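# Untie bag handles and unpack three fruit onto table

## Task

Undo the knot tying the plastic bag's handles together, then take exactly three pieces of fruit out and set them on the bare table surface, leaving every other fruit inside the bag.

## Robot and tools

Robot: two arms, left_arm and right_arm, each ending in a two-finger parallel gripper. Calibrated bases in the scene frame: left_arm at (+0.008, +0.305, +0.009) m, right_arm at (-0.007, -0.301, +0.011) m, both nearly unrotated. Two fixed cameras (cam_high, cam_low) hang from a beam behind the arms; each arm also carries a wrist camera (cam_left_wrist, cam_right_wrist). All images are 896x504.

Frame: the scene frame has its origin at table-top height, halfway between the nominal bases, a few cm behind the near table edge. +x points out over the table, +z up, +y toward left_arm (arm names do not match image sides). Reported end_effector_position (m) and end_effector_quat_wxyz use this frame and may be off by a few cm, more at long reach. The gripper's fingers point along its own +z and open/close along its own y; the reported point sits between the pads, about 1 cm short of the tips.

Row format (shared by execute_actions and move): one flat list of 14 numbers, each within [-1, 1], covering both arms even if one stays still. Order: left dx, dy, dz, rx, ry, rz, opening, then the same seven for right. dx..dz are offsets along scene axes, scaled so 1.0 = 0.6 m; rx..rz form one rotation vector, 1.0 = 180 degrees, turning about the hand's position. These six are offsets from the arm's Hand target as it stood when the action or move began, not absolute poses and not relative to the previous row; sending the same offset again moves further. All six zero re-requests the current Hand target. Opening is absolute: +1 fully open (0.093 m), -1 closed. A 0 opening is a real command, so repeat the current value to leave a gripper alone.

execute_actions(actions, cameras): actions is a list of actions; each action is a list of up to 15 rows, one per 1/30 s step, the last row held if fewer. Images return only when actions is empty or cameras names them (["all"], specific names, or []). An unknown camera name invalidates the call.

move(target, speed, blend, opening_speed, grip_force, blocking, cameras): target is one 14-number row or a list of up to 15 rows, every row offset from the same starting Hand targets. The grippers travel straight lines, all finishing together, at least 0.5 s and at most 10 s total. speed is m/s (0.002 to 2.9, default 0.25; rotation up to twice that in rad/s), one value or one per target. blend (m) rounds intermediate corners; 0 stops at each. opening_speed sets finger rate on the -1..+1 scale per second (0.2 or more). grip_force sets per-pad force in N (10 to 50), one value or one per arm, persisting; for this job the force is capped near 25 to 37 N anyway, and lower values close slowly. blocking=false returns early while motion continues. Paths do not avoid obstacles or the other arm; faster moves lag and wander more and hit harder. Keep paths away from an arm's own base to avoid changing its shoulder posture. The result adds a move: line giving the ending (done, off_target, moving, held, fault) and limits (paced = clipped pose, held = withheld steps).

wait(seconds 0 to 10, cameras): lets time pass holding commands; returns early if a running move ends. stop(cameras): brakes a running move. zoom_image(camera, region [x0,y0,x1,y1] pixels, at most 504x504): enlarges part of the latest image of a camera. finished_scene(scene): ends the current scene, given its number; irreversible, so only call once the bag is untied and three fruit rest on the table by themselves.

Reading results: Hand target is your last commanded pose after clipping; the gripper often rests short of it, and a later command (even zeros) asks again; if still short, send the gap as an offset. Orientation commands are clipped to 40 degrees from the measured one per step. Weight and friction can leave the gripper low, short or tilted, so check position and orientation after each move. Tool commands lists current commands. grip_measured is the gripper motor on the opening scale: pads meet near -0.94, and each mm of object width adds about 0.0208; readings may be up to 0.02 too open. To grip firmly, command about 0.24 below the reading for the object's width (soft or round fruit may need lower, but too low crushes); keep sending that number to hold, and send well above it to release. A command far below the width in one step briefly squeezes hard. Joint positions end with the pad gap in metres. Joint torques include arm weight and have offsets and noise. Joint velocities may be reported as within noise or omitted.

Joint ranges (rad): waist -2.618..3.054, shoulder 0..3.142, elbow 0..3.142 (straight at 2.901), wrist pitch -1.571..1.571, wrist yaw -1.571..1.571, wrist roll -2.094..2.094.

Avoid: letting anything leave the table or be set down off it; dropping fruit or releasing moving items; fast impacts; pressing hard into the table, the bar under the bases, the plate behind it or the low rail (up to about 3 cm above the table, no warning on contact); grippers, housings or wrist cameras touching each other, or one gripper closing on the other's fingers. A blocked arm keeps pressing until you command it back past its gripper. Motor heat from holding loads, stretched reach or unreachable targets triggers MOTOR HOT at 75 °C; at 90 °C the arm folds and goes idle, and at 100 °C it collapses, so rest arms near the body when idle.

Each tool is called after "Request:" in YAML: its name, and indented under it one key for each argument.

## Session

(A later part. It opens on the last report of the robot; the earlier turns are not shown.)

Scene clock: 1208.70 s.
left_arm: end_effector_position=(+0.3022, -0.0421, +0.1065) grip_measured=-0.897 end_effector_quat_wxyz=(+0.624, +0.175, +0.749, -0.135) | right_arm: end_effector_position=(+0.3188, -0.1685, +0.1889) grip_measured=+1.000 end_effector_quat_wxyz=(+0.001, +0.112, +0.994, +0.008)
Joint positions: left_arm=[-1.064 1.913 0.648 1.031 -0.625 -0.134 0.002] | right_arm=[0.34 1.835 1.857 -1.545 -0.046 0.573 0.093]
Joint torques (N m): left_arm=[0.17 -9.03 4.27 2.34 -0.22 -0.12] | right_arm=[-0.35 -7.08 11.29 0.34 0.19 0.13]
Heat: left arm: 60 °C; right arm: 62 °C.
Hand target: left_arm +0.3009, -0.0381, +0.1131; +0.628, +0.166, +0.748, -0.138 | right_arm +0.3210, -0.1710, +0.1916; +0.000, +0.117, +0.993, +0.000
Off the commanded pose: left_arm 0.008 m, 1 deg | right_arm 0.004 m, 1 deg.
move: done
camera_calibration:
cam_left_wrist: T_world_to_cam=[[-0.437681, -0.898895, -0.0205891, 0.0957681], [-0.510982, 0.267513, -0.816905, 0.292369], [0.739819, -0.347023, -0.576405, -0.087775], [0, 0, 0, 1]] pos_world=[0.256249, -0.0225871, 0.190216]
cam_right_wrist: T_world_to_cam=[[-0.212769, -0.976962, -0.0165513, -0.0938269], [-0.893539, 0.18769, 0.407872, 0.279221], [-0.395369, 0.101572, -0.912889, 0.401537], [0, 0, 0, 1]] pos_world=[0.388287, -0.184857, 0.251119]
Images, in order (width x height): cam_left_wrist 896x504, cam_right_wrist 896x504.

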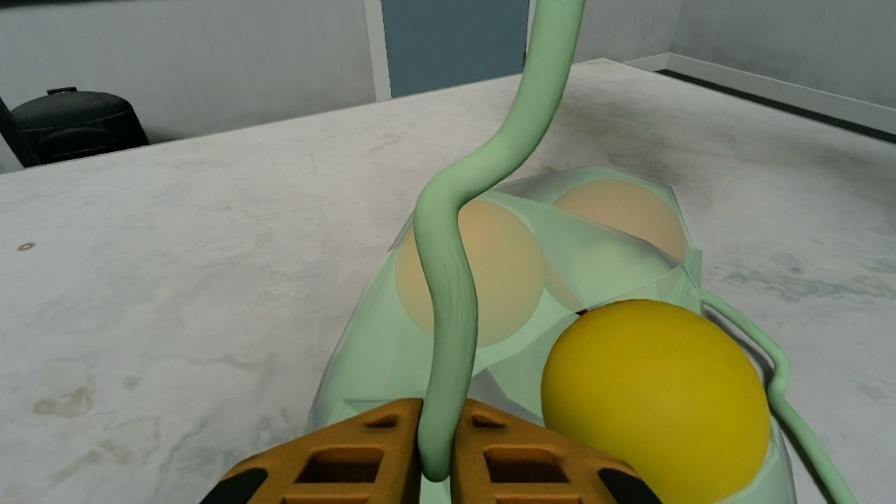

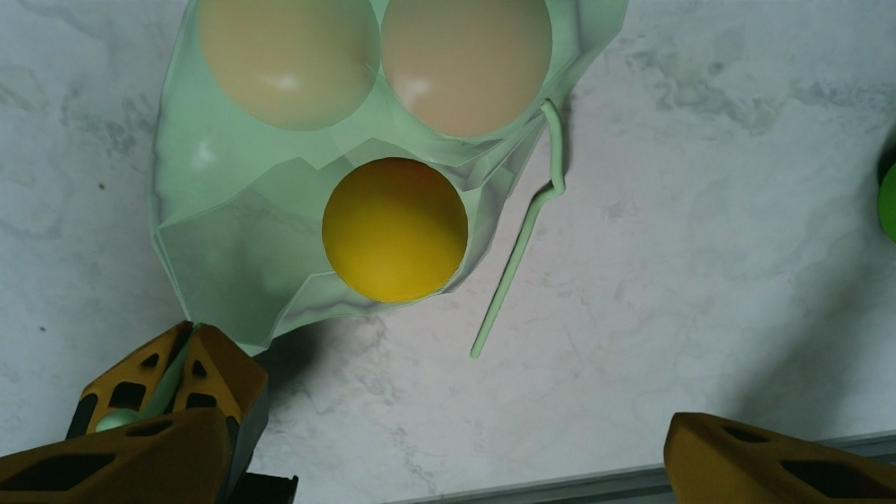

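Request:
execute_actions:
  actions: []
  cameras: ["cam_low","cam_high"]

Request:
zoom_image:
  camera: "cam_low"
  region: [230, 250, 400, 370]

Request:
zoom_image:
  camera: "cam_high"
  region: [360, 150, 520, 270]

Scene clock: 1268.13 s.
left_arm: end_effector_position=(+0.3022, -0.0420, +0.1065) grip_measured=-0.897 end_effector_quat_wxyz=(+0.624, +0.175, +0.749, -0.135) | right_arm: end_effector_position=(+0.3188, -0.1685, +0.1889) grip_measured=+1.000 end_effector_quat_wxyz=(+0.001, +0.112, +0.994, +0.008)
Joint positions: left_arm=[-1.064 1.913 0.648 1.031 -0.625 -0.134 0.002] | right_arm=[0.34 1.835 1.857 -1.545 -0.046 0.573 0.093]
Joint velocities: within noise
Joint torques (N m): left_arm=[0.13 -8.99 4.25 2.34 -0.2 -0.13] | right_arm=[-0.32 -7.16 11.14 0.3 0.16 0.07]
Heat: left arm: 56 °C; right arm: 63 °C.
Hand target: left_arm +0.3009, -0.0381, +0.1130; +0.628, +0.166, +0.748, -0.139 | right_arm +0.3210, -0.1710, +0.1916; +0.000, +0.117, +0.993, +0.000
Tool commands: left_gripper/opening=-1.0 right_gripper/opening=+1.0
Off the commanded pose: left_arm 0.008 m, 1 deg | right_arm 0.004 m, 1 deg.
Images, in order (width x height): cam_high 896x504, cam_low 896x504.

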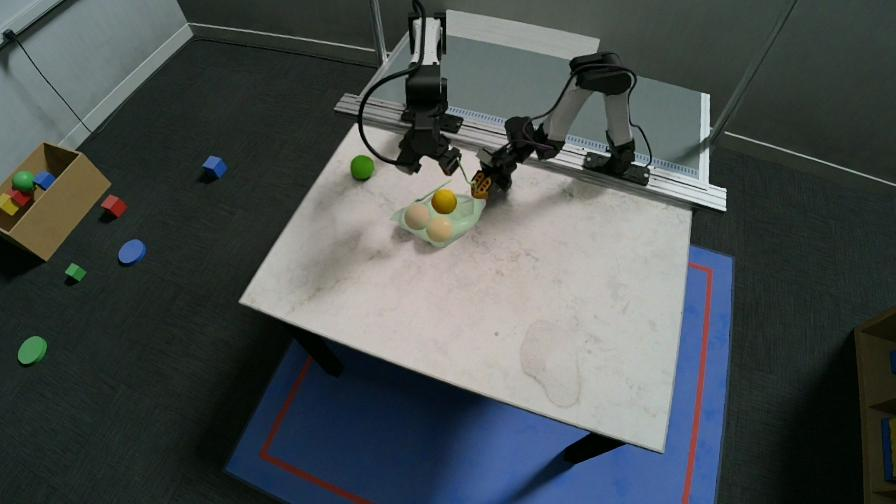

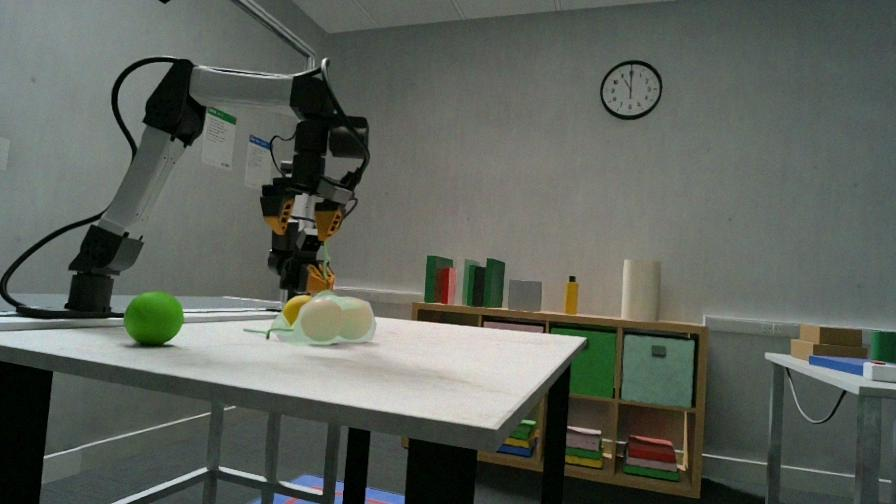

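Scaled by 2.965 from the camera's 896x504 image, which has a finer 1280x720 frame.

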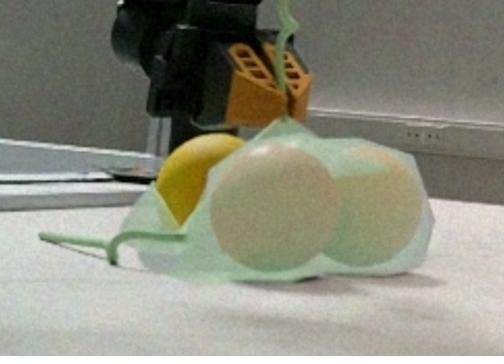

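Scaled by 3.150 from the camera's 896x504 image, which has a finer 1280x720 frame.

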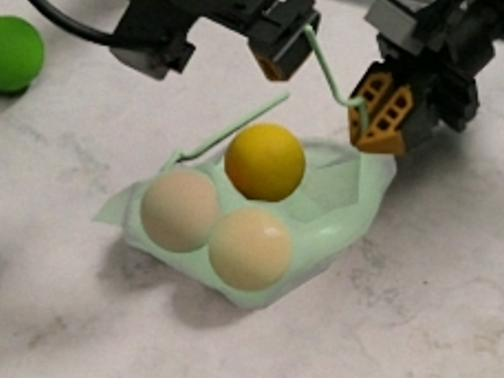

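Request:
move:
  target:
    - [0,0,0,0,0,0,-1,0.0258,-0.0958,-0.06,0,0,0,-0.3]
    - [0,0,0,0,0,0,-1,0.0258,-0.0958,-0.178,0,0,0,-0.3]
  speed: 0.12
  blend: 0.02
  cameras: ["cam_right_wrist"]

Scene clock: 1290.10 s.
left_arm: end_effector_position=(+0.3022, -0.0420, +0.1065) grip_measured=-0.897 end_effector_quat_wxyz=(+0.624, +0.175, +0.749, -0.135) | right_arm: end_effector_position=(+0.3370, -0.2252, +0.0907) grip_measured=-0.299 end_effector_quat_wxyz=(+0.003, +0.118, +0.993, +0.005)
Joint positions: left_arm=[-1.064 1.913 0.648 1.031 -0.625 -0.134 0.002] | right_arm=[0.178 1.835 1.458 -1.151 -0.046 0.424 0.031]
Joint torques (N m): left_arm=[0.16 -9.01 4.23 2.33 -0.21 -0.12] | right_arm=[-0.38 -8.05 6.78 0.79 0.1 -0.07]
Heat: left arm: 57 °C; right arm: 63 °C.
Hand target: left_arm +0.3009, -0.0381, +0.1130; +0.628, +0.166, +0.748, -0.139 | right_arm +0.3365, -0.2284, +0.0848; +0.000, +0.117, +0.993, +0.000
Off the commanded pose: left_arm 0.008 m, 1 deg | right_arm 0.007 m, 1 deg.
move: done
camera_calibration:
cam_right_wrist: T_world_to_cam=[[-0.22504, -0.974286, -0.0110896, -0.142731], [-0.892609, 0.201584, 0.403254, 0.349447], [-0.390649, 0.100647, -0.915021, 0.323284], [0, 0, 0, 1]] pos_world=[0.40609, -0.242042, 0.153313]
Images, in order (width x height): cam_right_wrist 896x504.

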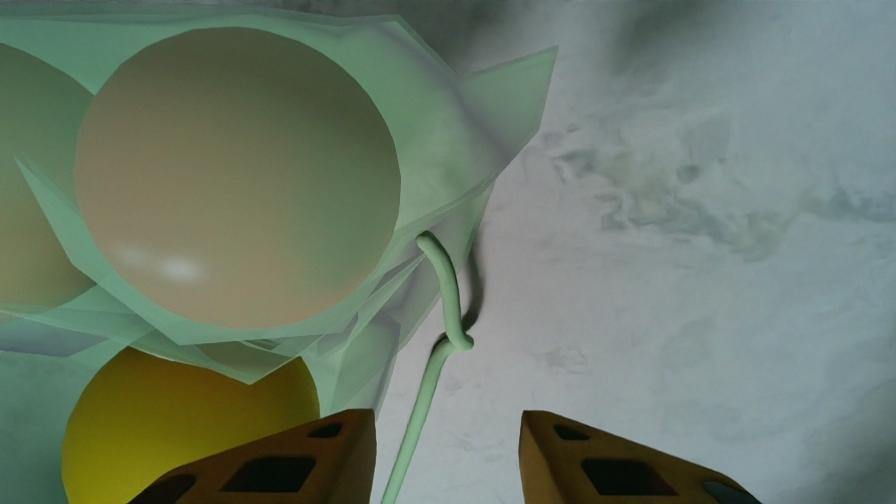

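Request:
move:
  target: [0,0,0,0,0,0,-1,0.001,-0.002,-0.113,0,0,0,-0.5]
  speed: 0.08
  cameras: ["cam_right_wrist"]

Scene clock: 1308.37 s.
left_arm: end_effector_position=(+0.3022, -0.0420, +0.1065) grip_measured=-0.897 end_effector_quat_wxyz=(+0.624, +0.175, +0.749, -0.135) | right_arm: end_effector_position=(+0.3391, -0.2273, +0.0246) grip_measured=-0.499 end_effector_quat_wxyz=(+0.005, +0.118, +0.993, +0.006)
Joint positions: left_arm=[-1.064 1.913 0.648 1.031 -0.625 -0.134 0.002] | right_arm=[0.178 1.91 1.285 -0.899 -0.046 0.424 0.021]
Joint torques (N m): left_arm=[0.17 -9.06 4.22 2.34 -0.23 -0.12] | right_arm=[-0.2 -7.83 6.48 0.78 0.1 -0.02]
Heat: left arm: 57 °C; right arm: 61 °C.
Hand target: left_arm +0.3009, -0.0381, +0.1130; +0.628, +0.166, +0.748, -0.139 | right_arm +0.3371, -0.2296, +0.0170; +0.000, +0.117, +0.993, +0.000
Off the commanded pose: left_arm 0.008 m, 1 deg | right_arm 0.008 m, 1 deg.
move: done
camera_calibration:
cam_right_wrist: T_world_to_cam=[[-0.224905, -0.974297, -0.0128082, -0.145108], [-0.894291, 0.201182, 0.399712, 0.378973], [-0.386862, 0.101351, -0.916551, 0.262665], [0, 0, 0, 1]] pos_world=[0.407892, -0.244242, 0.087407]
Images, in order (width x height): cam_right_wrist 896x504.

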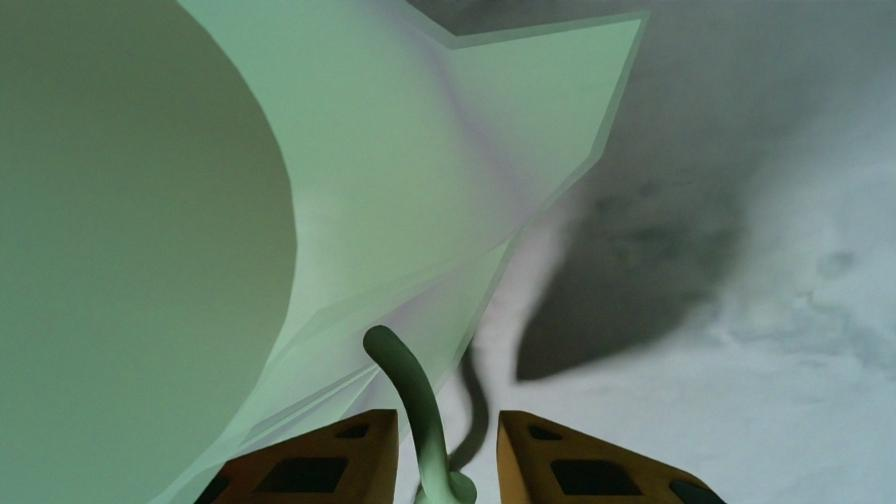

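Request:
move:
  target: [0,0,0,0,0,0,-1,0,0,0,0,0,0,-1]
  opening_speed: 0.4
  cameras: ["cam_right_wrist"]

Scene clock: 1314.33 s.
left_arm: end_effector_position=(+0.3022, -0.0420, +0.1065) grip_measured=-0.897 end_effector_quat_wxyz=(+0.624, +0.175, +0.749, -0.135) | right_arm: end_effector_position=(+0.3394, -0.2273, +0.0246) grip_measured=-0.911 end_effector_quat_wxyz=(+0.006, +0.118, +0.993, +0.006)
Joint positions: left_arm=[-1.064 1.913 0.648 1.031 -0.625 -0.134 0.002] | right_arm=[0.178 1.91 1.285 -0.898 -0.046 0.424 0.001]
Joint torques (N m): left_arm=[0.17 -9.05 4.21 2.34 -0.21 -0.11] | right_arm=[-0.24 -7.8 6.42 0.74 0.13 -0.07]
Heat: left arm: 57 °C; right arm: 60 °C.
Hand target: left_arm +0.3009, -0.0381, +0.1130; +0.628, +0.166, +0.748, -0.139 | right_arm +0.3371, -0.2297, +0.0170; +0.000, +0.117, +0.993, +0.000
Off the commanded pose: left_arm 0.008 m, 1 deg | right_arm 0.008 m, 1 deg.
move: done
camera_calibration:
cam_right_wrist: T_world_to_cam=[[-0.224742, -0.974328, -0.0132264, -0.145001], [-0.894762, 0.200976, 0.39876, 0.379318], [-0.385865, 0.101453, -0.91696, 0.262476], [0, 0, 0, 1]] pos_world=[0.408092, -0.244142, 0.0875055]
Images, in order (width x height): cam_right_wrist 896x504.

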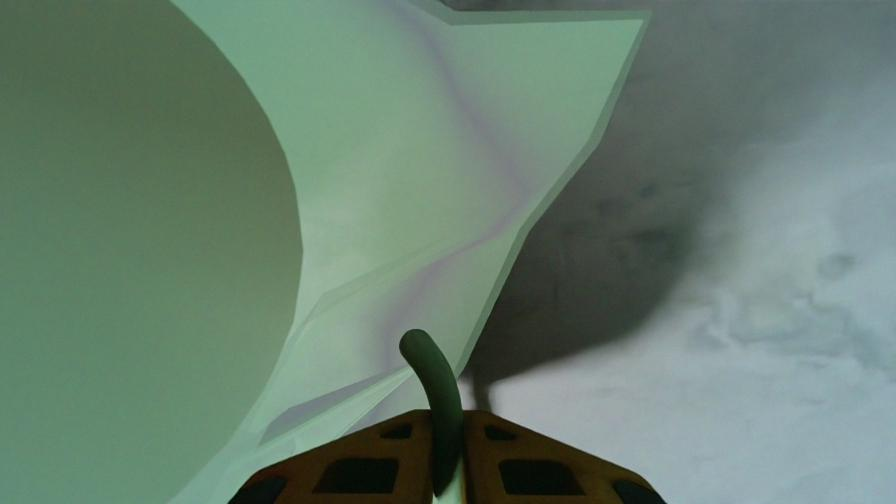

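Request:
move:
  target:
    - [0,0,0,0,0,0,-1,0,-0.02,0.06,0,0,0,-1]
    - [0,0,0,0,0,0,-1,-0.12,-0.035,0.05,0,0,0,-1]
  speed: 0.06
  blend: 0.01
  cameras: ["cam_right_wrist","cam_high","cam_left_wrist"]

Request:
zoom_image:
  camera: "cam_high"
  region: [360, 150, 520, 270]

Scene clock: 1323.67 s.
left_arm: end_effector_position=(+0.3022, -0.0420, +0.1065) grip_measured=-0.897 end_effector_quat_wxyz=(+0.624, +0.175, +0.749, -0.135) | right_arm: end_effector_position=(+0.2643, -0.2480, +0.0430) grip_measured=-0.911 end_effector_quat_wxyz=(-0.014, +0.116, +0.993, +0.000)
Joint positions: left_arm=[-1.064 1.913 0.648 1.031 -0.625 -0.134 0.002] | right_arm=[0.152 1.644 1.025 -0.946 -0.046 0.393 0.001]
Joint torques (N m): left_arm=[0.1 -9.02 4.3 2.34 -0.22 -0.12] | right_arm=[-0.55 -9.46 6.19 0.68 0.13 -0.03]
Heat: left arm: 57 °C; right arm: 59 °C.
Hand target: left_arm +0.3009, -0.0381, +0.1130; +0.628, +0.166, +0.748, -0.139 | right_arm +0.2650, -0.2506, +0.0469; +0.000, +0.117, +0.993, +0.000
Off the commanded pose: left_arm 0.008 m, 1 deg | right_arm 0.005 m, 2 deg.
move: done
camera_calibration:
cam_left_wrist: T_world_to_cam=[[-0.437372, -0.899051, -0.0203413, 0.0957716], [-0.511143, 0.267145, -0.816925, 0.29243], [0.739891, -0.346903, -0.576385, -0.0878337], [0, 0, 0, 1]] pos_world=[0.256349, -0.0224875, 0.190215]
cam_right_wrist: T_world_to_cam=[[-0.22127, -0.975207, 0.00335225, -0.183694], [-0.878751, 0.200873, 0.432952, 0.303242], [-0.422891, 0.0928535, -0.901411, 0.259521], [0, 0, 0, 1]] pos_world=[0.335577, -0.26415, 0.103261]
Images, in order (width x height): cam_high 896x504, cam_left_wrist 896x504, cam_right_wrist 896x504.

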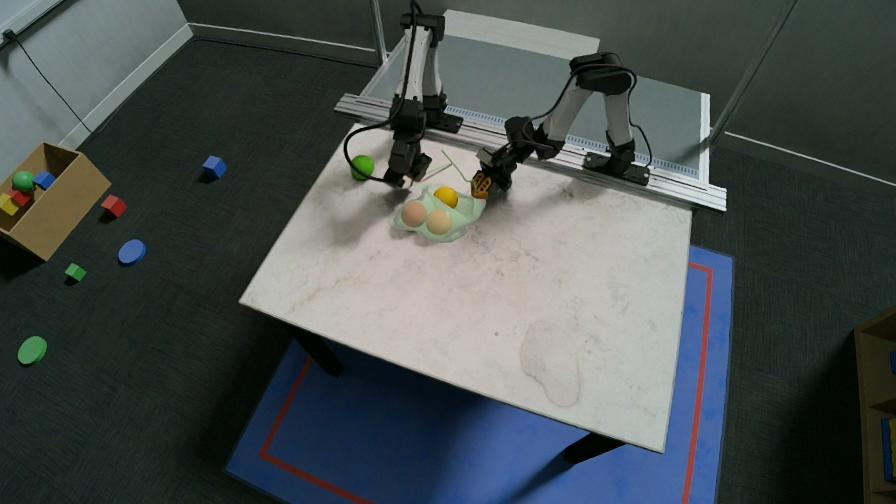

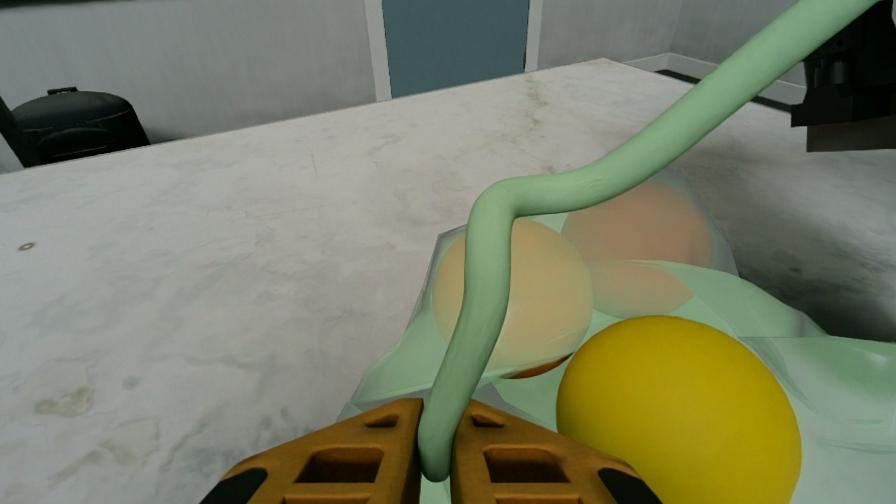

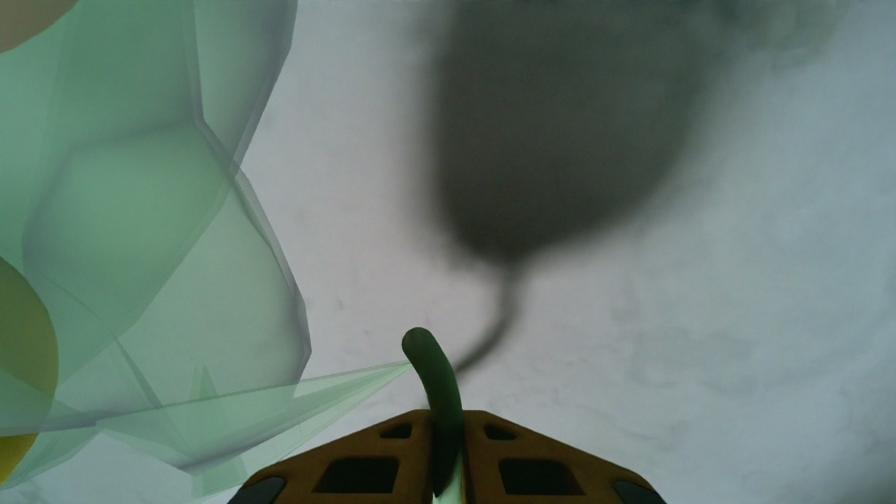

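Scaled by 3.150 from the camera's 896x504 image, which has a finer 1280x720 frame.

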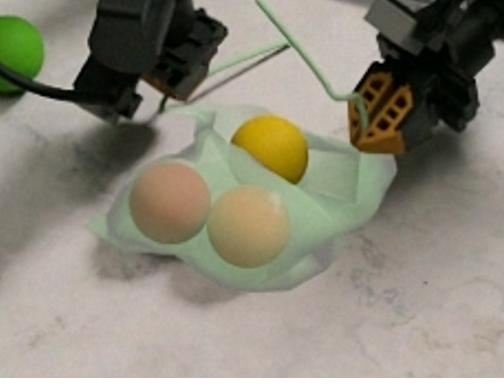

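Request:
move:
  target:
    - [0,0,0,0,0,0,-1,0,-0.0,-0.04,0,0,0,-1]
    - [0,0,0,0,0,0,-1,0,0,-0.04,0,0,0,-0.4]
    - [0,0,0,0,0,0,-1,0,-0.03,0.23,0,0,0,0.5]
    - [0,0,0,0,0,0,-1,0.04,0.1,0.25,0,0,0,1]
  speed: 0.1
  cameras: ["cam_right_wrist","cam_high","cam_left_wrist"]

Request:
zoom_image:
  camera: "cam_high"
  region: [360, 150, 520, 270]

Scene clock: 1345.57 s.
left_arm: end_effector_position=(+0.3022, -0.0420, +0.1065) grip_measured=-0.897 end_effector_quat_wxyz=(+0.624, +0.175, +0.749, -0.135) | right_arm: end_effector_position=(+0.2876, -0.1897, +0.1930) grip_measured=+1.000 end_effector_quat_wxyz=(+0.000, +0.114, +0.994, +0.007)
Joint positions: left_arm=[-1.064 1.913 0.648 1.031 -0.625 -0.134 0.002] | right_arm=[0.31 1.691 1.693 -1.529 -0.045 0.547 0.093]
Joint velocities: left_arm=[within noise] | right_arm=[0.002 -0.002 -0.007 -0.168 0.051 -0.022 0]
Joint torques (N m): left_arm=[0.13 -9.06 4.16 2.33 -0.22 -0.12] | right_arm=[-0.01 -6.12 11.23 0.34 0.12 0.1]
Heat: left arm: 57 °C; right arm: 59 °C.
Hand target: left_arm +0.3009, -0.0381, +0.1130; +0.628, +0.166, +0.748, -0.139 | right_arm +0.2891, -0.1907, +0.1970; +0.000, +0.117, +0.993, +0.000
Off the commanded pose: left_arm 0.008 m, 1 deg | right_arm 0.004 m, 1 deg.
move: done; target 3's new opening was sent with right_arm's hand 0.012 m and 1 deg from that target
camera_calibration:
cam_left_wrist: T_world_to_cam=[[-0.437372, -0.899051, -0.0203413, 0.0957716], [-0.511143, 0.267145, -0.816925, 0.29243], [0.739891, -0.346903, -0.576385, -0.0878337], [0, 0, 0, 1]] pos_world=[0.256349, -0.0224875, 0.190215]
cam_right_wrist: T_world_to_cam=[[-0.216641, -0.976154, -0.0138047, -0.120376], [-0.89239, 0.192277, 0.408251, 0.254016], [-0.395862, 0.100763, -0.912765, 0.395046], [0, 0, 0, 1]] pos_world=[0.356987, -0.206153, 0.25522]
Images, in order (width x height): cam_high 896x504, cam_left_wrist 896x504, cam_right_wrist 896x504.

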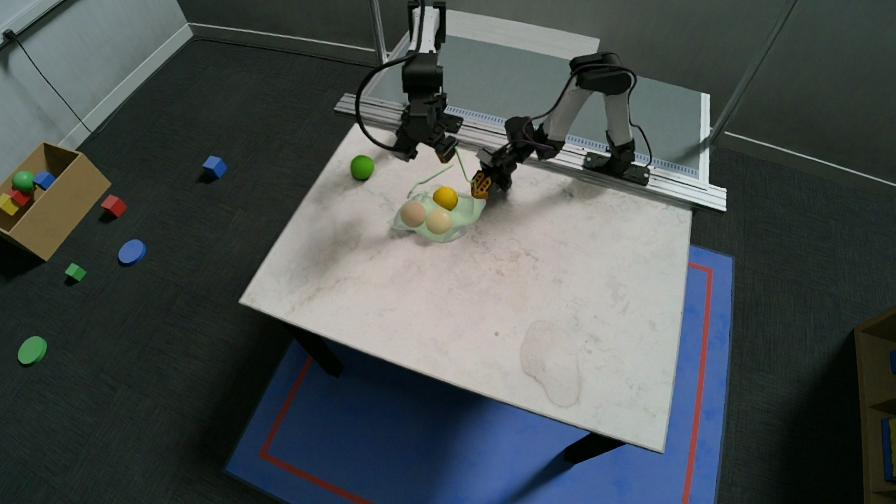

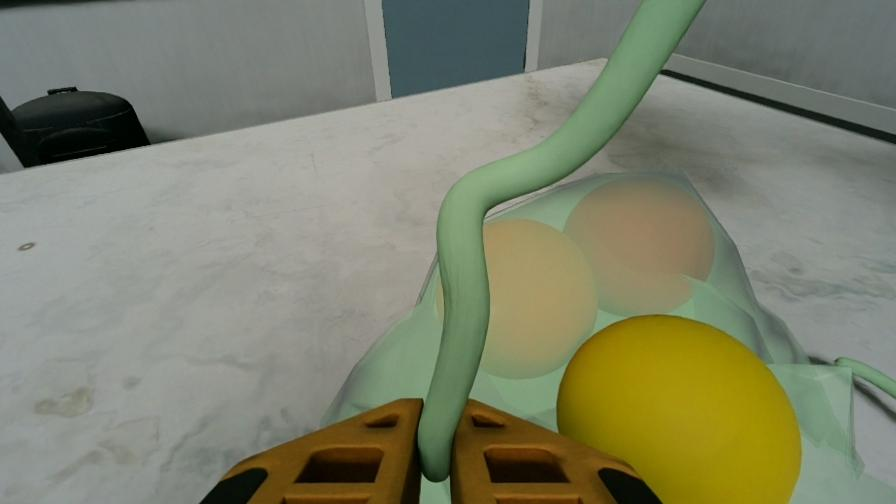

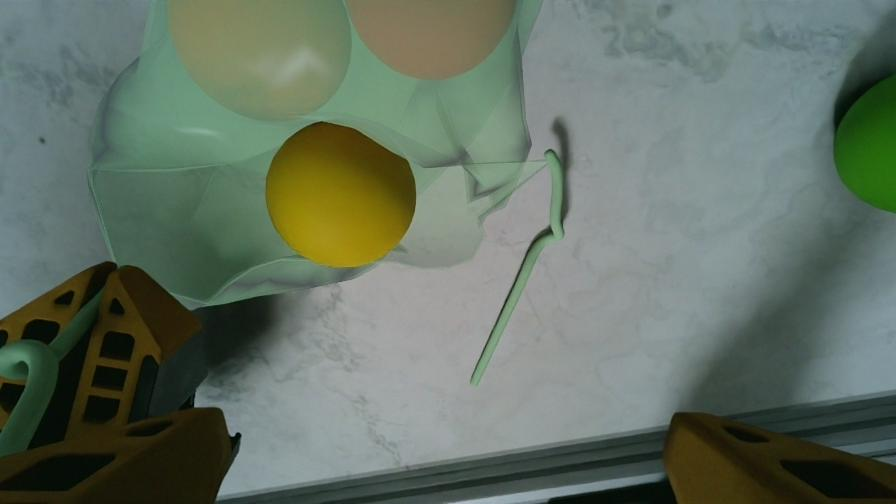

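Scaled by 3.150 from the camera's 896x504 image, which has a finer 1280x720 frame.

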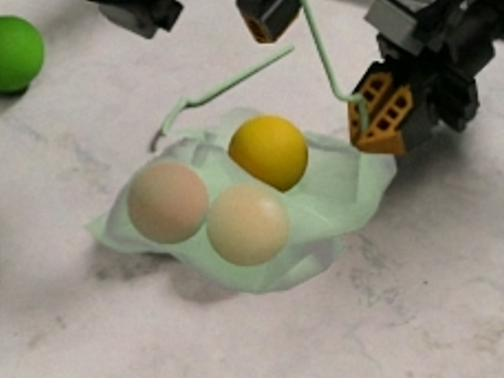

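Request:
zoom_image:
  camera: "cam_right_wrist"
  region: [200, 80, 580, 320]

Scaled by 1.326 from the camera's 896x504 image, which has a finer 1280x720 frame.

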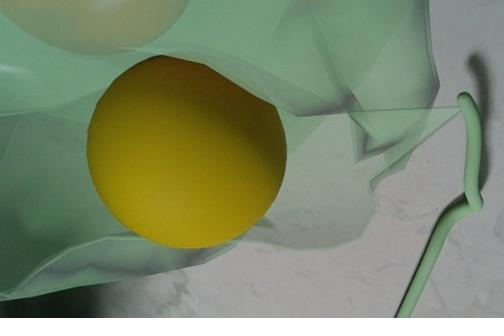

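Request:
move:
  target: [-0.075,0.02,-0.025,0,0,0,-1,0,0,0,0,0,0,1]
  speed: 0.08
  cameras: ["cam_right_wrist","cam_left_wrist"]

Scene clock: 1380.20 s.
left_arm: end_effector_position=(+0.2571, -0.0293, +0.0916) grip_measured=-0.897 end_effector_quat_wxyz=(+0.624, +0.176, +0.749, -0.134) | right_arm: end_effector_position=(+0.2875, -0.1897, +0.1930) grip_measured=+1.000 end_effector_quat_wxyz=(+0.000, +0.114, +0.994, +0.007)
Joint positions: left_arm=[-1.186 1.899 0.517 1.122 -0.745 -0.171 0.002] | right_arm=[0.31 1.691 1.693 -1.529 -0.045 0.547 0.093]
Joint torques (N m): left_arm=[-0.02 -8.34 3.74 2.27 -0.23 -0.12] | right_arm=[-0.1 -6.11 11.23 0.3 0.16 0.09]
Heat: left arm: 57 °C; right arm: 61 °C.
Hand target: left_arm +0.2560, -0.0261, +0.0980; +0.628, +0.166, +0.748, -0.138 | right_arm +0.2890, -0.1907, +0.1970; +0.000, +0.117, +0.993, +0.000
Off the commanded pose: left_arm 0.007 m, 1 deg | right_arm 0.004 m, 1 deg.
move: done
camera_calibration:
cam_left_wrist: T_world_to_cam=[[-0.436322, -0.899502, -0.0227907, 0.087134], [-0.511039, 0.268579, -0.81652, 0.253738], [0.740582, -0.344619, -0.576868, -0.0586804], [0, 0, 0, 1]] pos_world=[0.211146, -0.00999384, 0.175317]
cam_right_wrist: T_world_to_cam=[[-0.2166, -0.976165, -0.0136471, -0.120434], [-0.89227, 0.192273, 0.408516, 0.253945], [-0.396155, 0.100661, -0.912649, 0.395009], [0, 0, 0, 1]] pos_world=[0.356987, -0.206153, 0.25512]
Images, in order (width x height): cam_left_wrist 896x504, cam_right_wrist 896x504.

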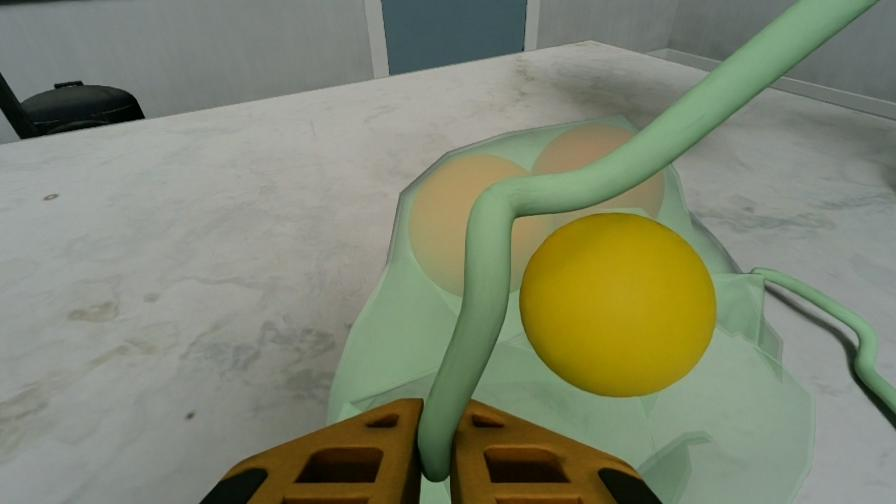

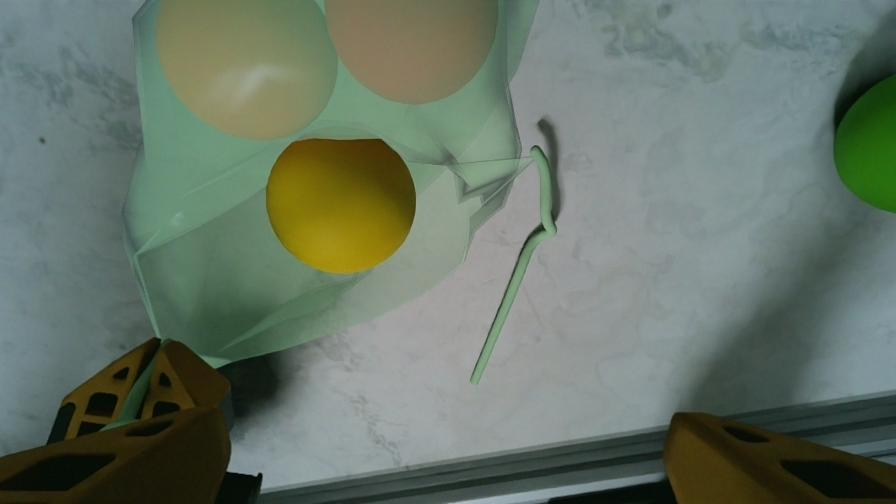

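Request:
move:
  target:
    - [0,0,0,0,0,0,-1,0.0258,0.0845,-0.14,0,0,0,1]
    - [0,0,0,0,0,0,-1,0.0258,0.0845,-0.19,0,0,0,1]
  speed: 0.12
  blend: 0.01
  cameras: ["cam_right_wrist","cam_left_wrist"]

Scene clock: 1414.00 s.
left_arm: end_effector_position=(+0.2571, -0.0293, +0.0917) grip_measured=-0.897 end_effector_quat_wxyz=(+0.624, +0.175, +0.749, -0.134) | right_arm: end_effector_position=(+0.3051, -0.1384, +0.0895) grip_measured=+1.000 end_effector_quat_wxyz=(+0.001, +0.115, +0.993, +0.009)
Joint positions: left_arm=[-1.186 1.899 0.517 1.123 -0.745 -0.171 0.002] | right_arm=[0.446 1.819 1.445 -1.142 -0.041 0.685 0.093]
Joint torques (N m): left_arm=[0.05 -8.4 3.75 2.27 -0.26 -0.13] | right_arm=[0.14 -7.8 6.98 0.71 0.18 0.1]
Heat: left arm: 57 °C; right arm: 62 °C.
Hand target: left_arm +0.2559, -0.0261, +0.0980; +0.628, +0.166, +0.748, -0.138 | right_arm +0.3045, -0.1399, +0.0830; +0.000, +0.117, +0.993, +0.000
Off the commanded pose: left_arm 0.007 m, 1 deg | right_arm 0.007 m, 1 deg.
move: done
camera_calibration:
cam_left_wrist: T_world_to_cam=[[-0.436021, -0.899652, -0.0226392, 0.087044], [-0.510944, 0.268183, -0.816709, 0.253828], [0.740825, -0.344535, -0.576605, -0.0587193], [0, 0, 0, 1]] pos_world=[0.211146, -0.00999407, 0.175417]
cam_right_wrist: T_world_to_cam=[[-0.21872, -0.975619, -0.0181245, -0.0668268], [-0.892774, 0.192582, 0.407267, 0.302352], [-0.393847, 0.105259, -0.913129, 0.302331], [0, 0, 0, 1]] pos_world=[0.374388, -0.155248, 0.151718]
Images, in order (width x height): cam_left_wrist 896x504, cam_right_wrist 896x504.

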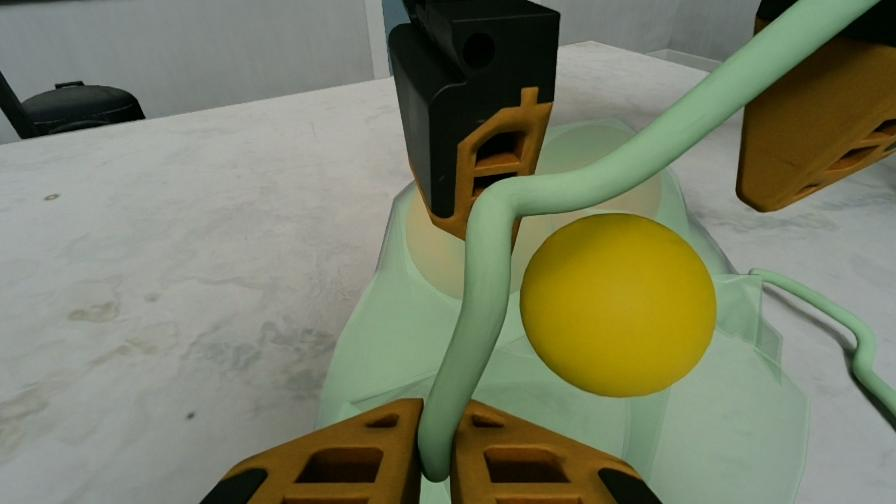

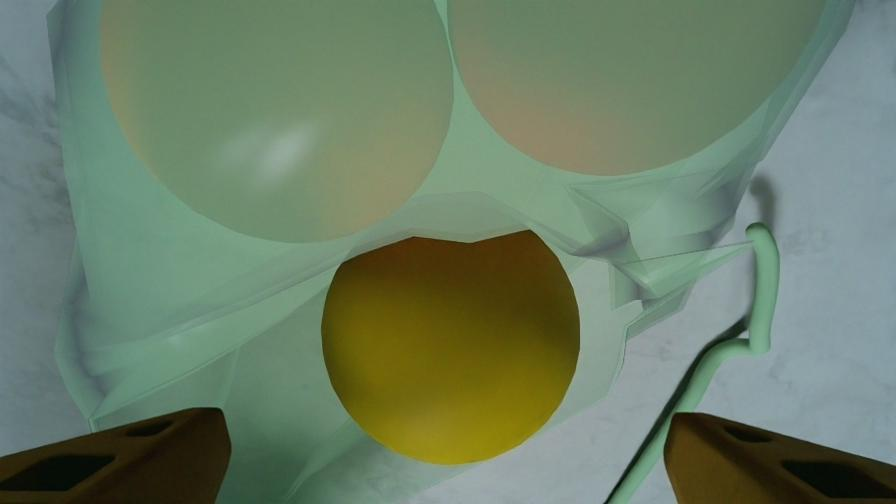

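Request:
move:
  target: [0,0,0,0,0,0,-1,-0.009,0,-0.0767,0,0,0,1]
  speed: 0.08
  cameras: ["cam_right_wrist","cam_left_wrist","cam_low"]

Scene clock: 1423.73 s.
left_arm: end_effector_position=(+0.2571, -0.0293, +0.0917) grip_measured=-0.897 end_effector_quat_wxyz=(+0.624, +0.175, +0.749, -0.134) | right_arm: end_effector_position=(+0.3009, -0.1376, +0.0443) grip_measured=+1.000 end_effector_quat_wxyz=(+0.002, +0.114, +0.993, +0.010)
Joint positions: left_arm=[-1.186 1.899 0.517 1.123 -0.745 -0.171 0.002] | right_arm=[0.457 1.849 1.298 -0.962 -0.041 0.696 0.093]
Joint torques (N m): left_arm=[0.06 -8.35 3.75 2.27 -0.26 -0.13] | right_arm=[0.27 -7.49 6.65 0.74 0.2 0.08]
Heat: left arm: 57 °C; right arm: 62 °C.
Hand target: left_arm +0.2559, -0.0261, +0.0980; +0.628, +0.166, +0.748, -0.138 | right_arm +0.2990, -0.1399, +0.0369; +0.000, +0.117, +0.993, +0.000
Off the commanded pose: left_arm 0.007 m, 1 deg | right_arm 0.008 m, 1 deg.
move: done
camera_calibration:
cam_left_wrist: T_world_to_cam=[[-0.436021, -0.899652, -0.0226392, 0.087044], [-0.510944, 0.268183, -0.816709, 0.253828], [0.740825, -0.344535, -0.576605, -0.0587193], [0, 0, 0, 1]] pos_world=[0.211146, -0.00999407, 0.175417]
cam_right_wrist: T_world_to_cam=[[-0.218292, -0.975674, -0.0202385, -0.0678411], [-0.893885, 0.191586, 0.405296, 0.317175], [-0.39156, 0.106564, -0.913961, 0.258914], [0, 0, 0, 1]] pos_world=[0.370089, -0.154548, 0.106714]
Images, in order (width x height): cam_low 896x504, cam_left_wrist 896x504, cam_right_wrist 896x504.

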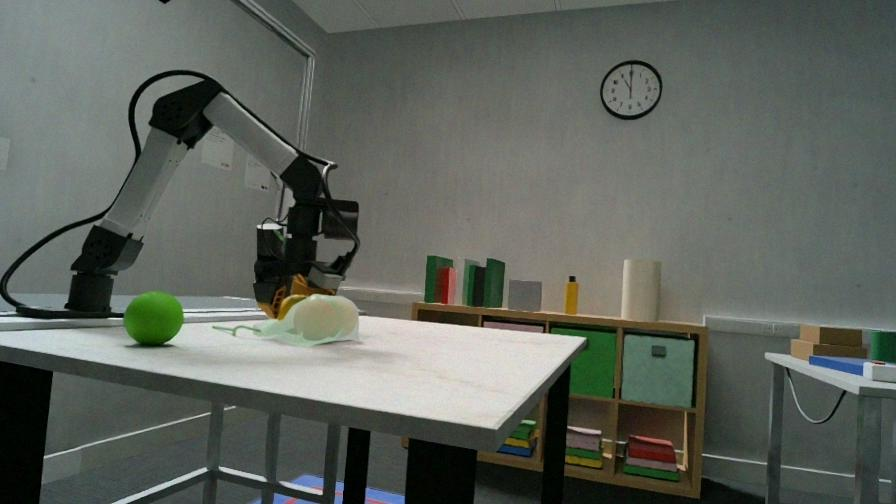

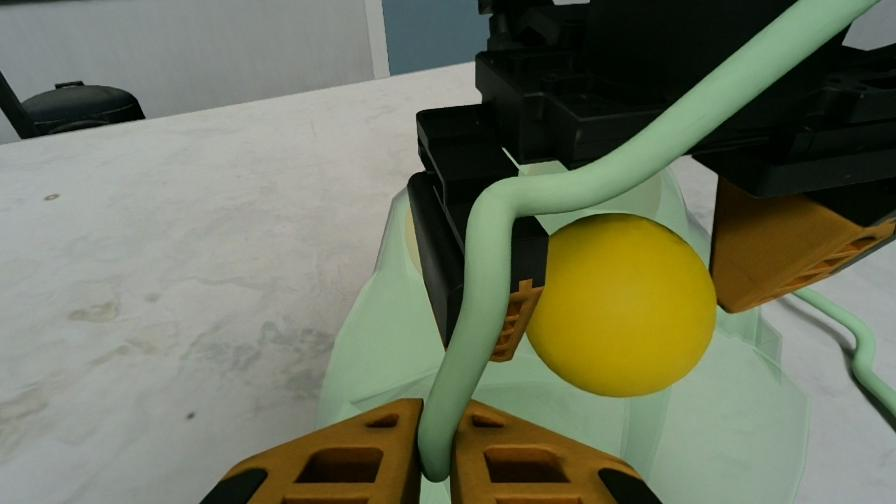

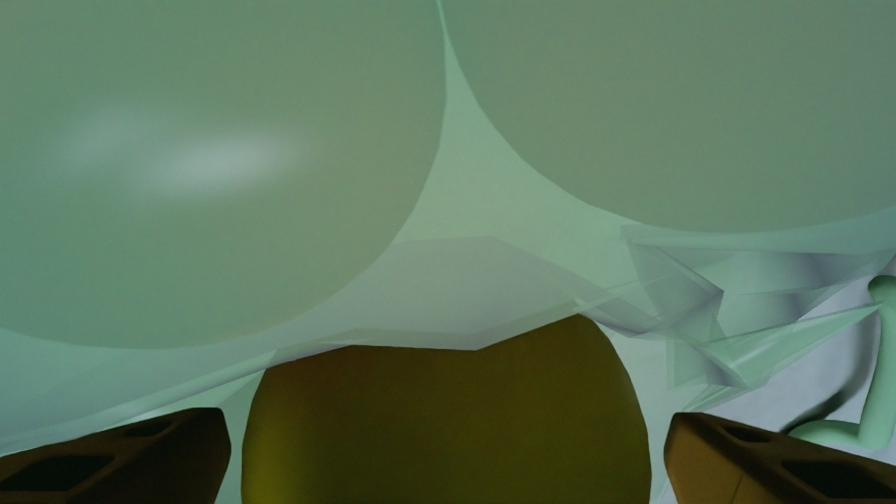

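Request:
move:
  target:
    - [0,0,0,0,0,0,-1,0,0,0,0,0,0,0.05]
  opening_speed: 0.4
  cameras: ["cam_right_wrist"]

Scene clock: 1433.40 s.
left_arm: end_effector_position=(+0.2571, -0.0293, +0.0917) grip_measured=-0.897 end_effector_quat_wxyz=(+0.624, +0.175, +0.749, -0.134) | right_arm: end_effector_position=(+0.3012, -0.1375, +0.0443) grip_measured=+0.320 end_effector_quat_wxyz=(+0.003, +0.114, +0.993, +0.010)
Joint positions: left_arm=[-1.186 1.899 0.517 1.123 -0.745 -0.171 0.002] | right_arm=[0.457 1.849 1.298 -0.961 -0.04 0.696 0.061]
Joint torques (N m): left_arm=[0.08 -8.36 3.82 2.26 -0.25 -0.13] | right_arm=[0.05 -7.51 6.58 0.74 0.19 0.06]
Heat: left arm: 57 °C; right arm: 61 °C.
Hand target: left_arm +0.2559, -0.0261, +0.0980; +0.628, +0.166, +0.748, -0.138 | right_arm +0.2991, -0.1399, +0.0369; +0.000, +0.117, +0.993, +0.000
Off the commanded pose: left_arm 0.007 m, 1 deg | right_arm 0.008 m, 1 deg.
move: done
camera_calibration:
cam_right_wrist: T_world_to_cam=[[-0.218216, -0.975682, -0.0206307, -0.0676856], [-0.894391, 0.191487, 0.404225, 0.317582], [-0.390445, 0.10666, -0.914427, 0.258723], [0, 0, 0, 1]] pos_world=[0.370289, -0.154448, 0.106813]
Images, in order (width x height): cam_right_wrist 896x504.

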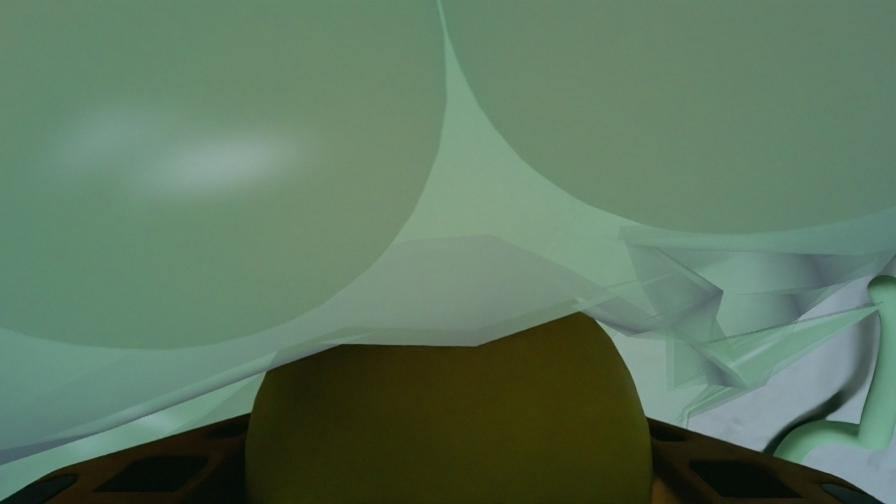

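Request:
move:
  target:
    - [0,0,0,0,0,0,-1,-0.025,-0.005,0.1,0,0,0,0.05]
    - [0,0,0,0,0,0,-1,-0.025,-0.005,0.24,0,0,0,0.05]
  speed: 0.06
  blend: 0.01
  cameras: ["cam_right_wrist","cam_left_wrist","cam_low"]

Scene clock: 1446.63 s.
left_arm: end_effector_position=(+0.2571, -0.0292, +0.0917) grip_measured=-0.897 end_effector_quat_wxyz=(+0.624, +0.175, +0.749, -0.134) | right_arm: end_effector_position=(+0.2835, -0.1404, +0.1660) grip_measured=+0.320 end_effector_quat_wxyz=(-0.015, +0.115, +0.993, -0.002)
Joint positions: left_arm=[-1.186 1.899 0.517 1.123 -0.746 -0.171 0.002] | right_arm=[0.464 1.769 1.685 -1.472 -0.04 0.703 0.061]
Joint torques (N m): left_arm=[0.02 -8.28 3.74 2.26 -0.26 -0.13] | right_arm=[-0.31 -10.26 11.29 0.23 0.18 0.04]
Heat: left arm: 57 °C; right arm: 61 °C.
Hand target: left_arm +0.2560, -0.0260, +0.0980; +0.628, +0.166, +0.748, -0.138 | right_arm +0.2841, -0.1430, +0.1810; +0.000, +0.117, +0.993, +0.000
Off the commanded pose: left_arm 0.007 m, 1 deg | right_arm 0.015 m, 2 deg.
move: off_target (right_arm)
camera_calibration:
cam_left_wrist: T_world_to_cam=[[-0.435641, -0.899835, -0.0226677, 0.087056], [-0.511025, 0.267979, -0.816726, 0.253819], [0.740993, -0.344216, -0.576581, -0.0587212], [0, 0, 0, 1]] pos_world=[0.211145, -0.00989496, 0.175417]
cam_right_wrist: T_world_to_cam=[[-0.219945, -0.975483, 0.00758008, -0.0759626], [-0.877599, 0.201256, 0.435104, 0.244634], [-0.425962, 0.0890465, -0.900348, 0.368559], [0, 0, 0, 1]] pos_world=[0.354975, -0.156153, 0.225965]
Images, in order (width x height): cam_low 896x504, cam_left_wrist 896x504, cam_right_wrist 896x504.

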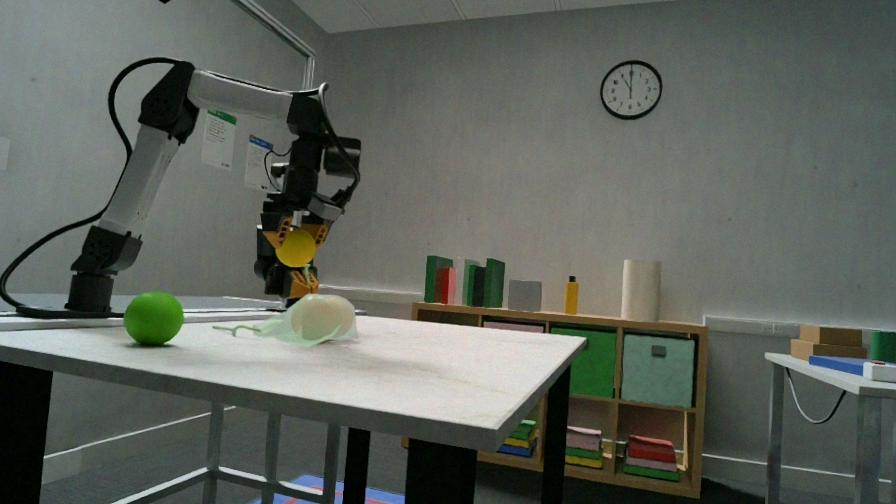

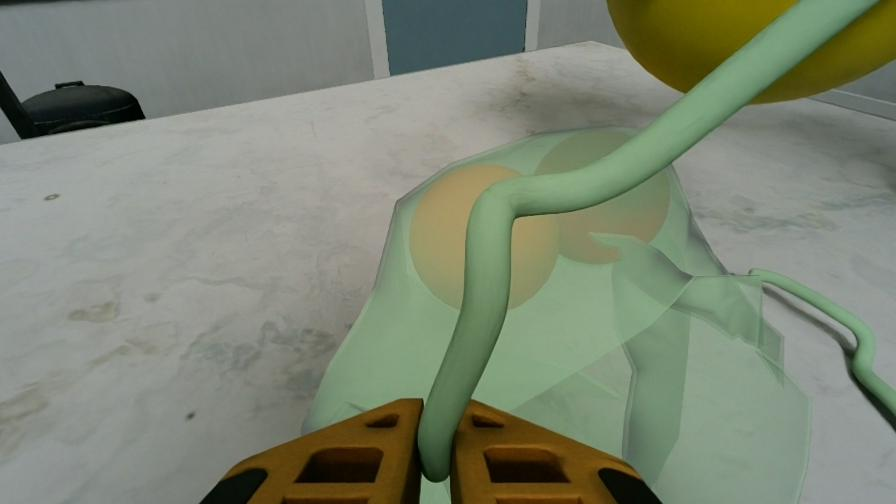

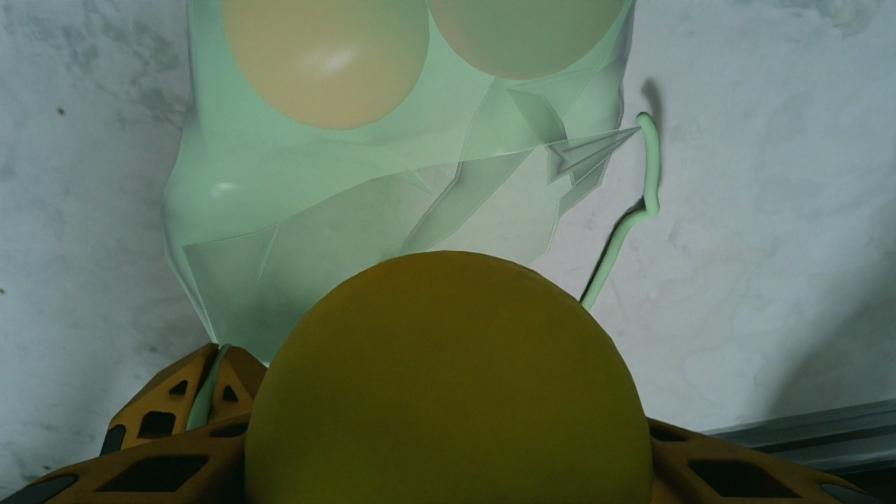

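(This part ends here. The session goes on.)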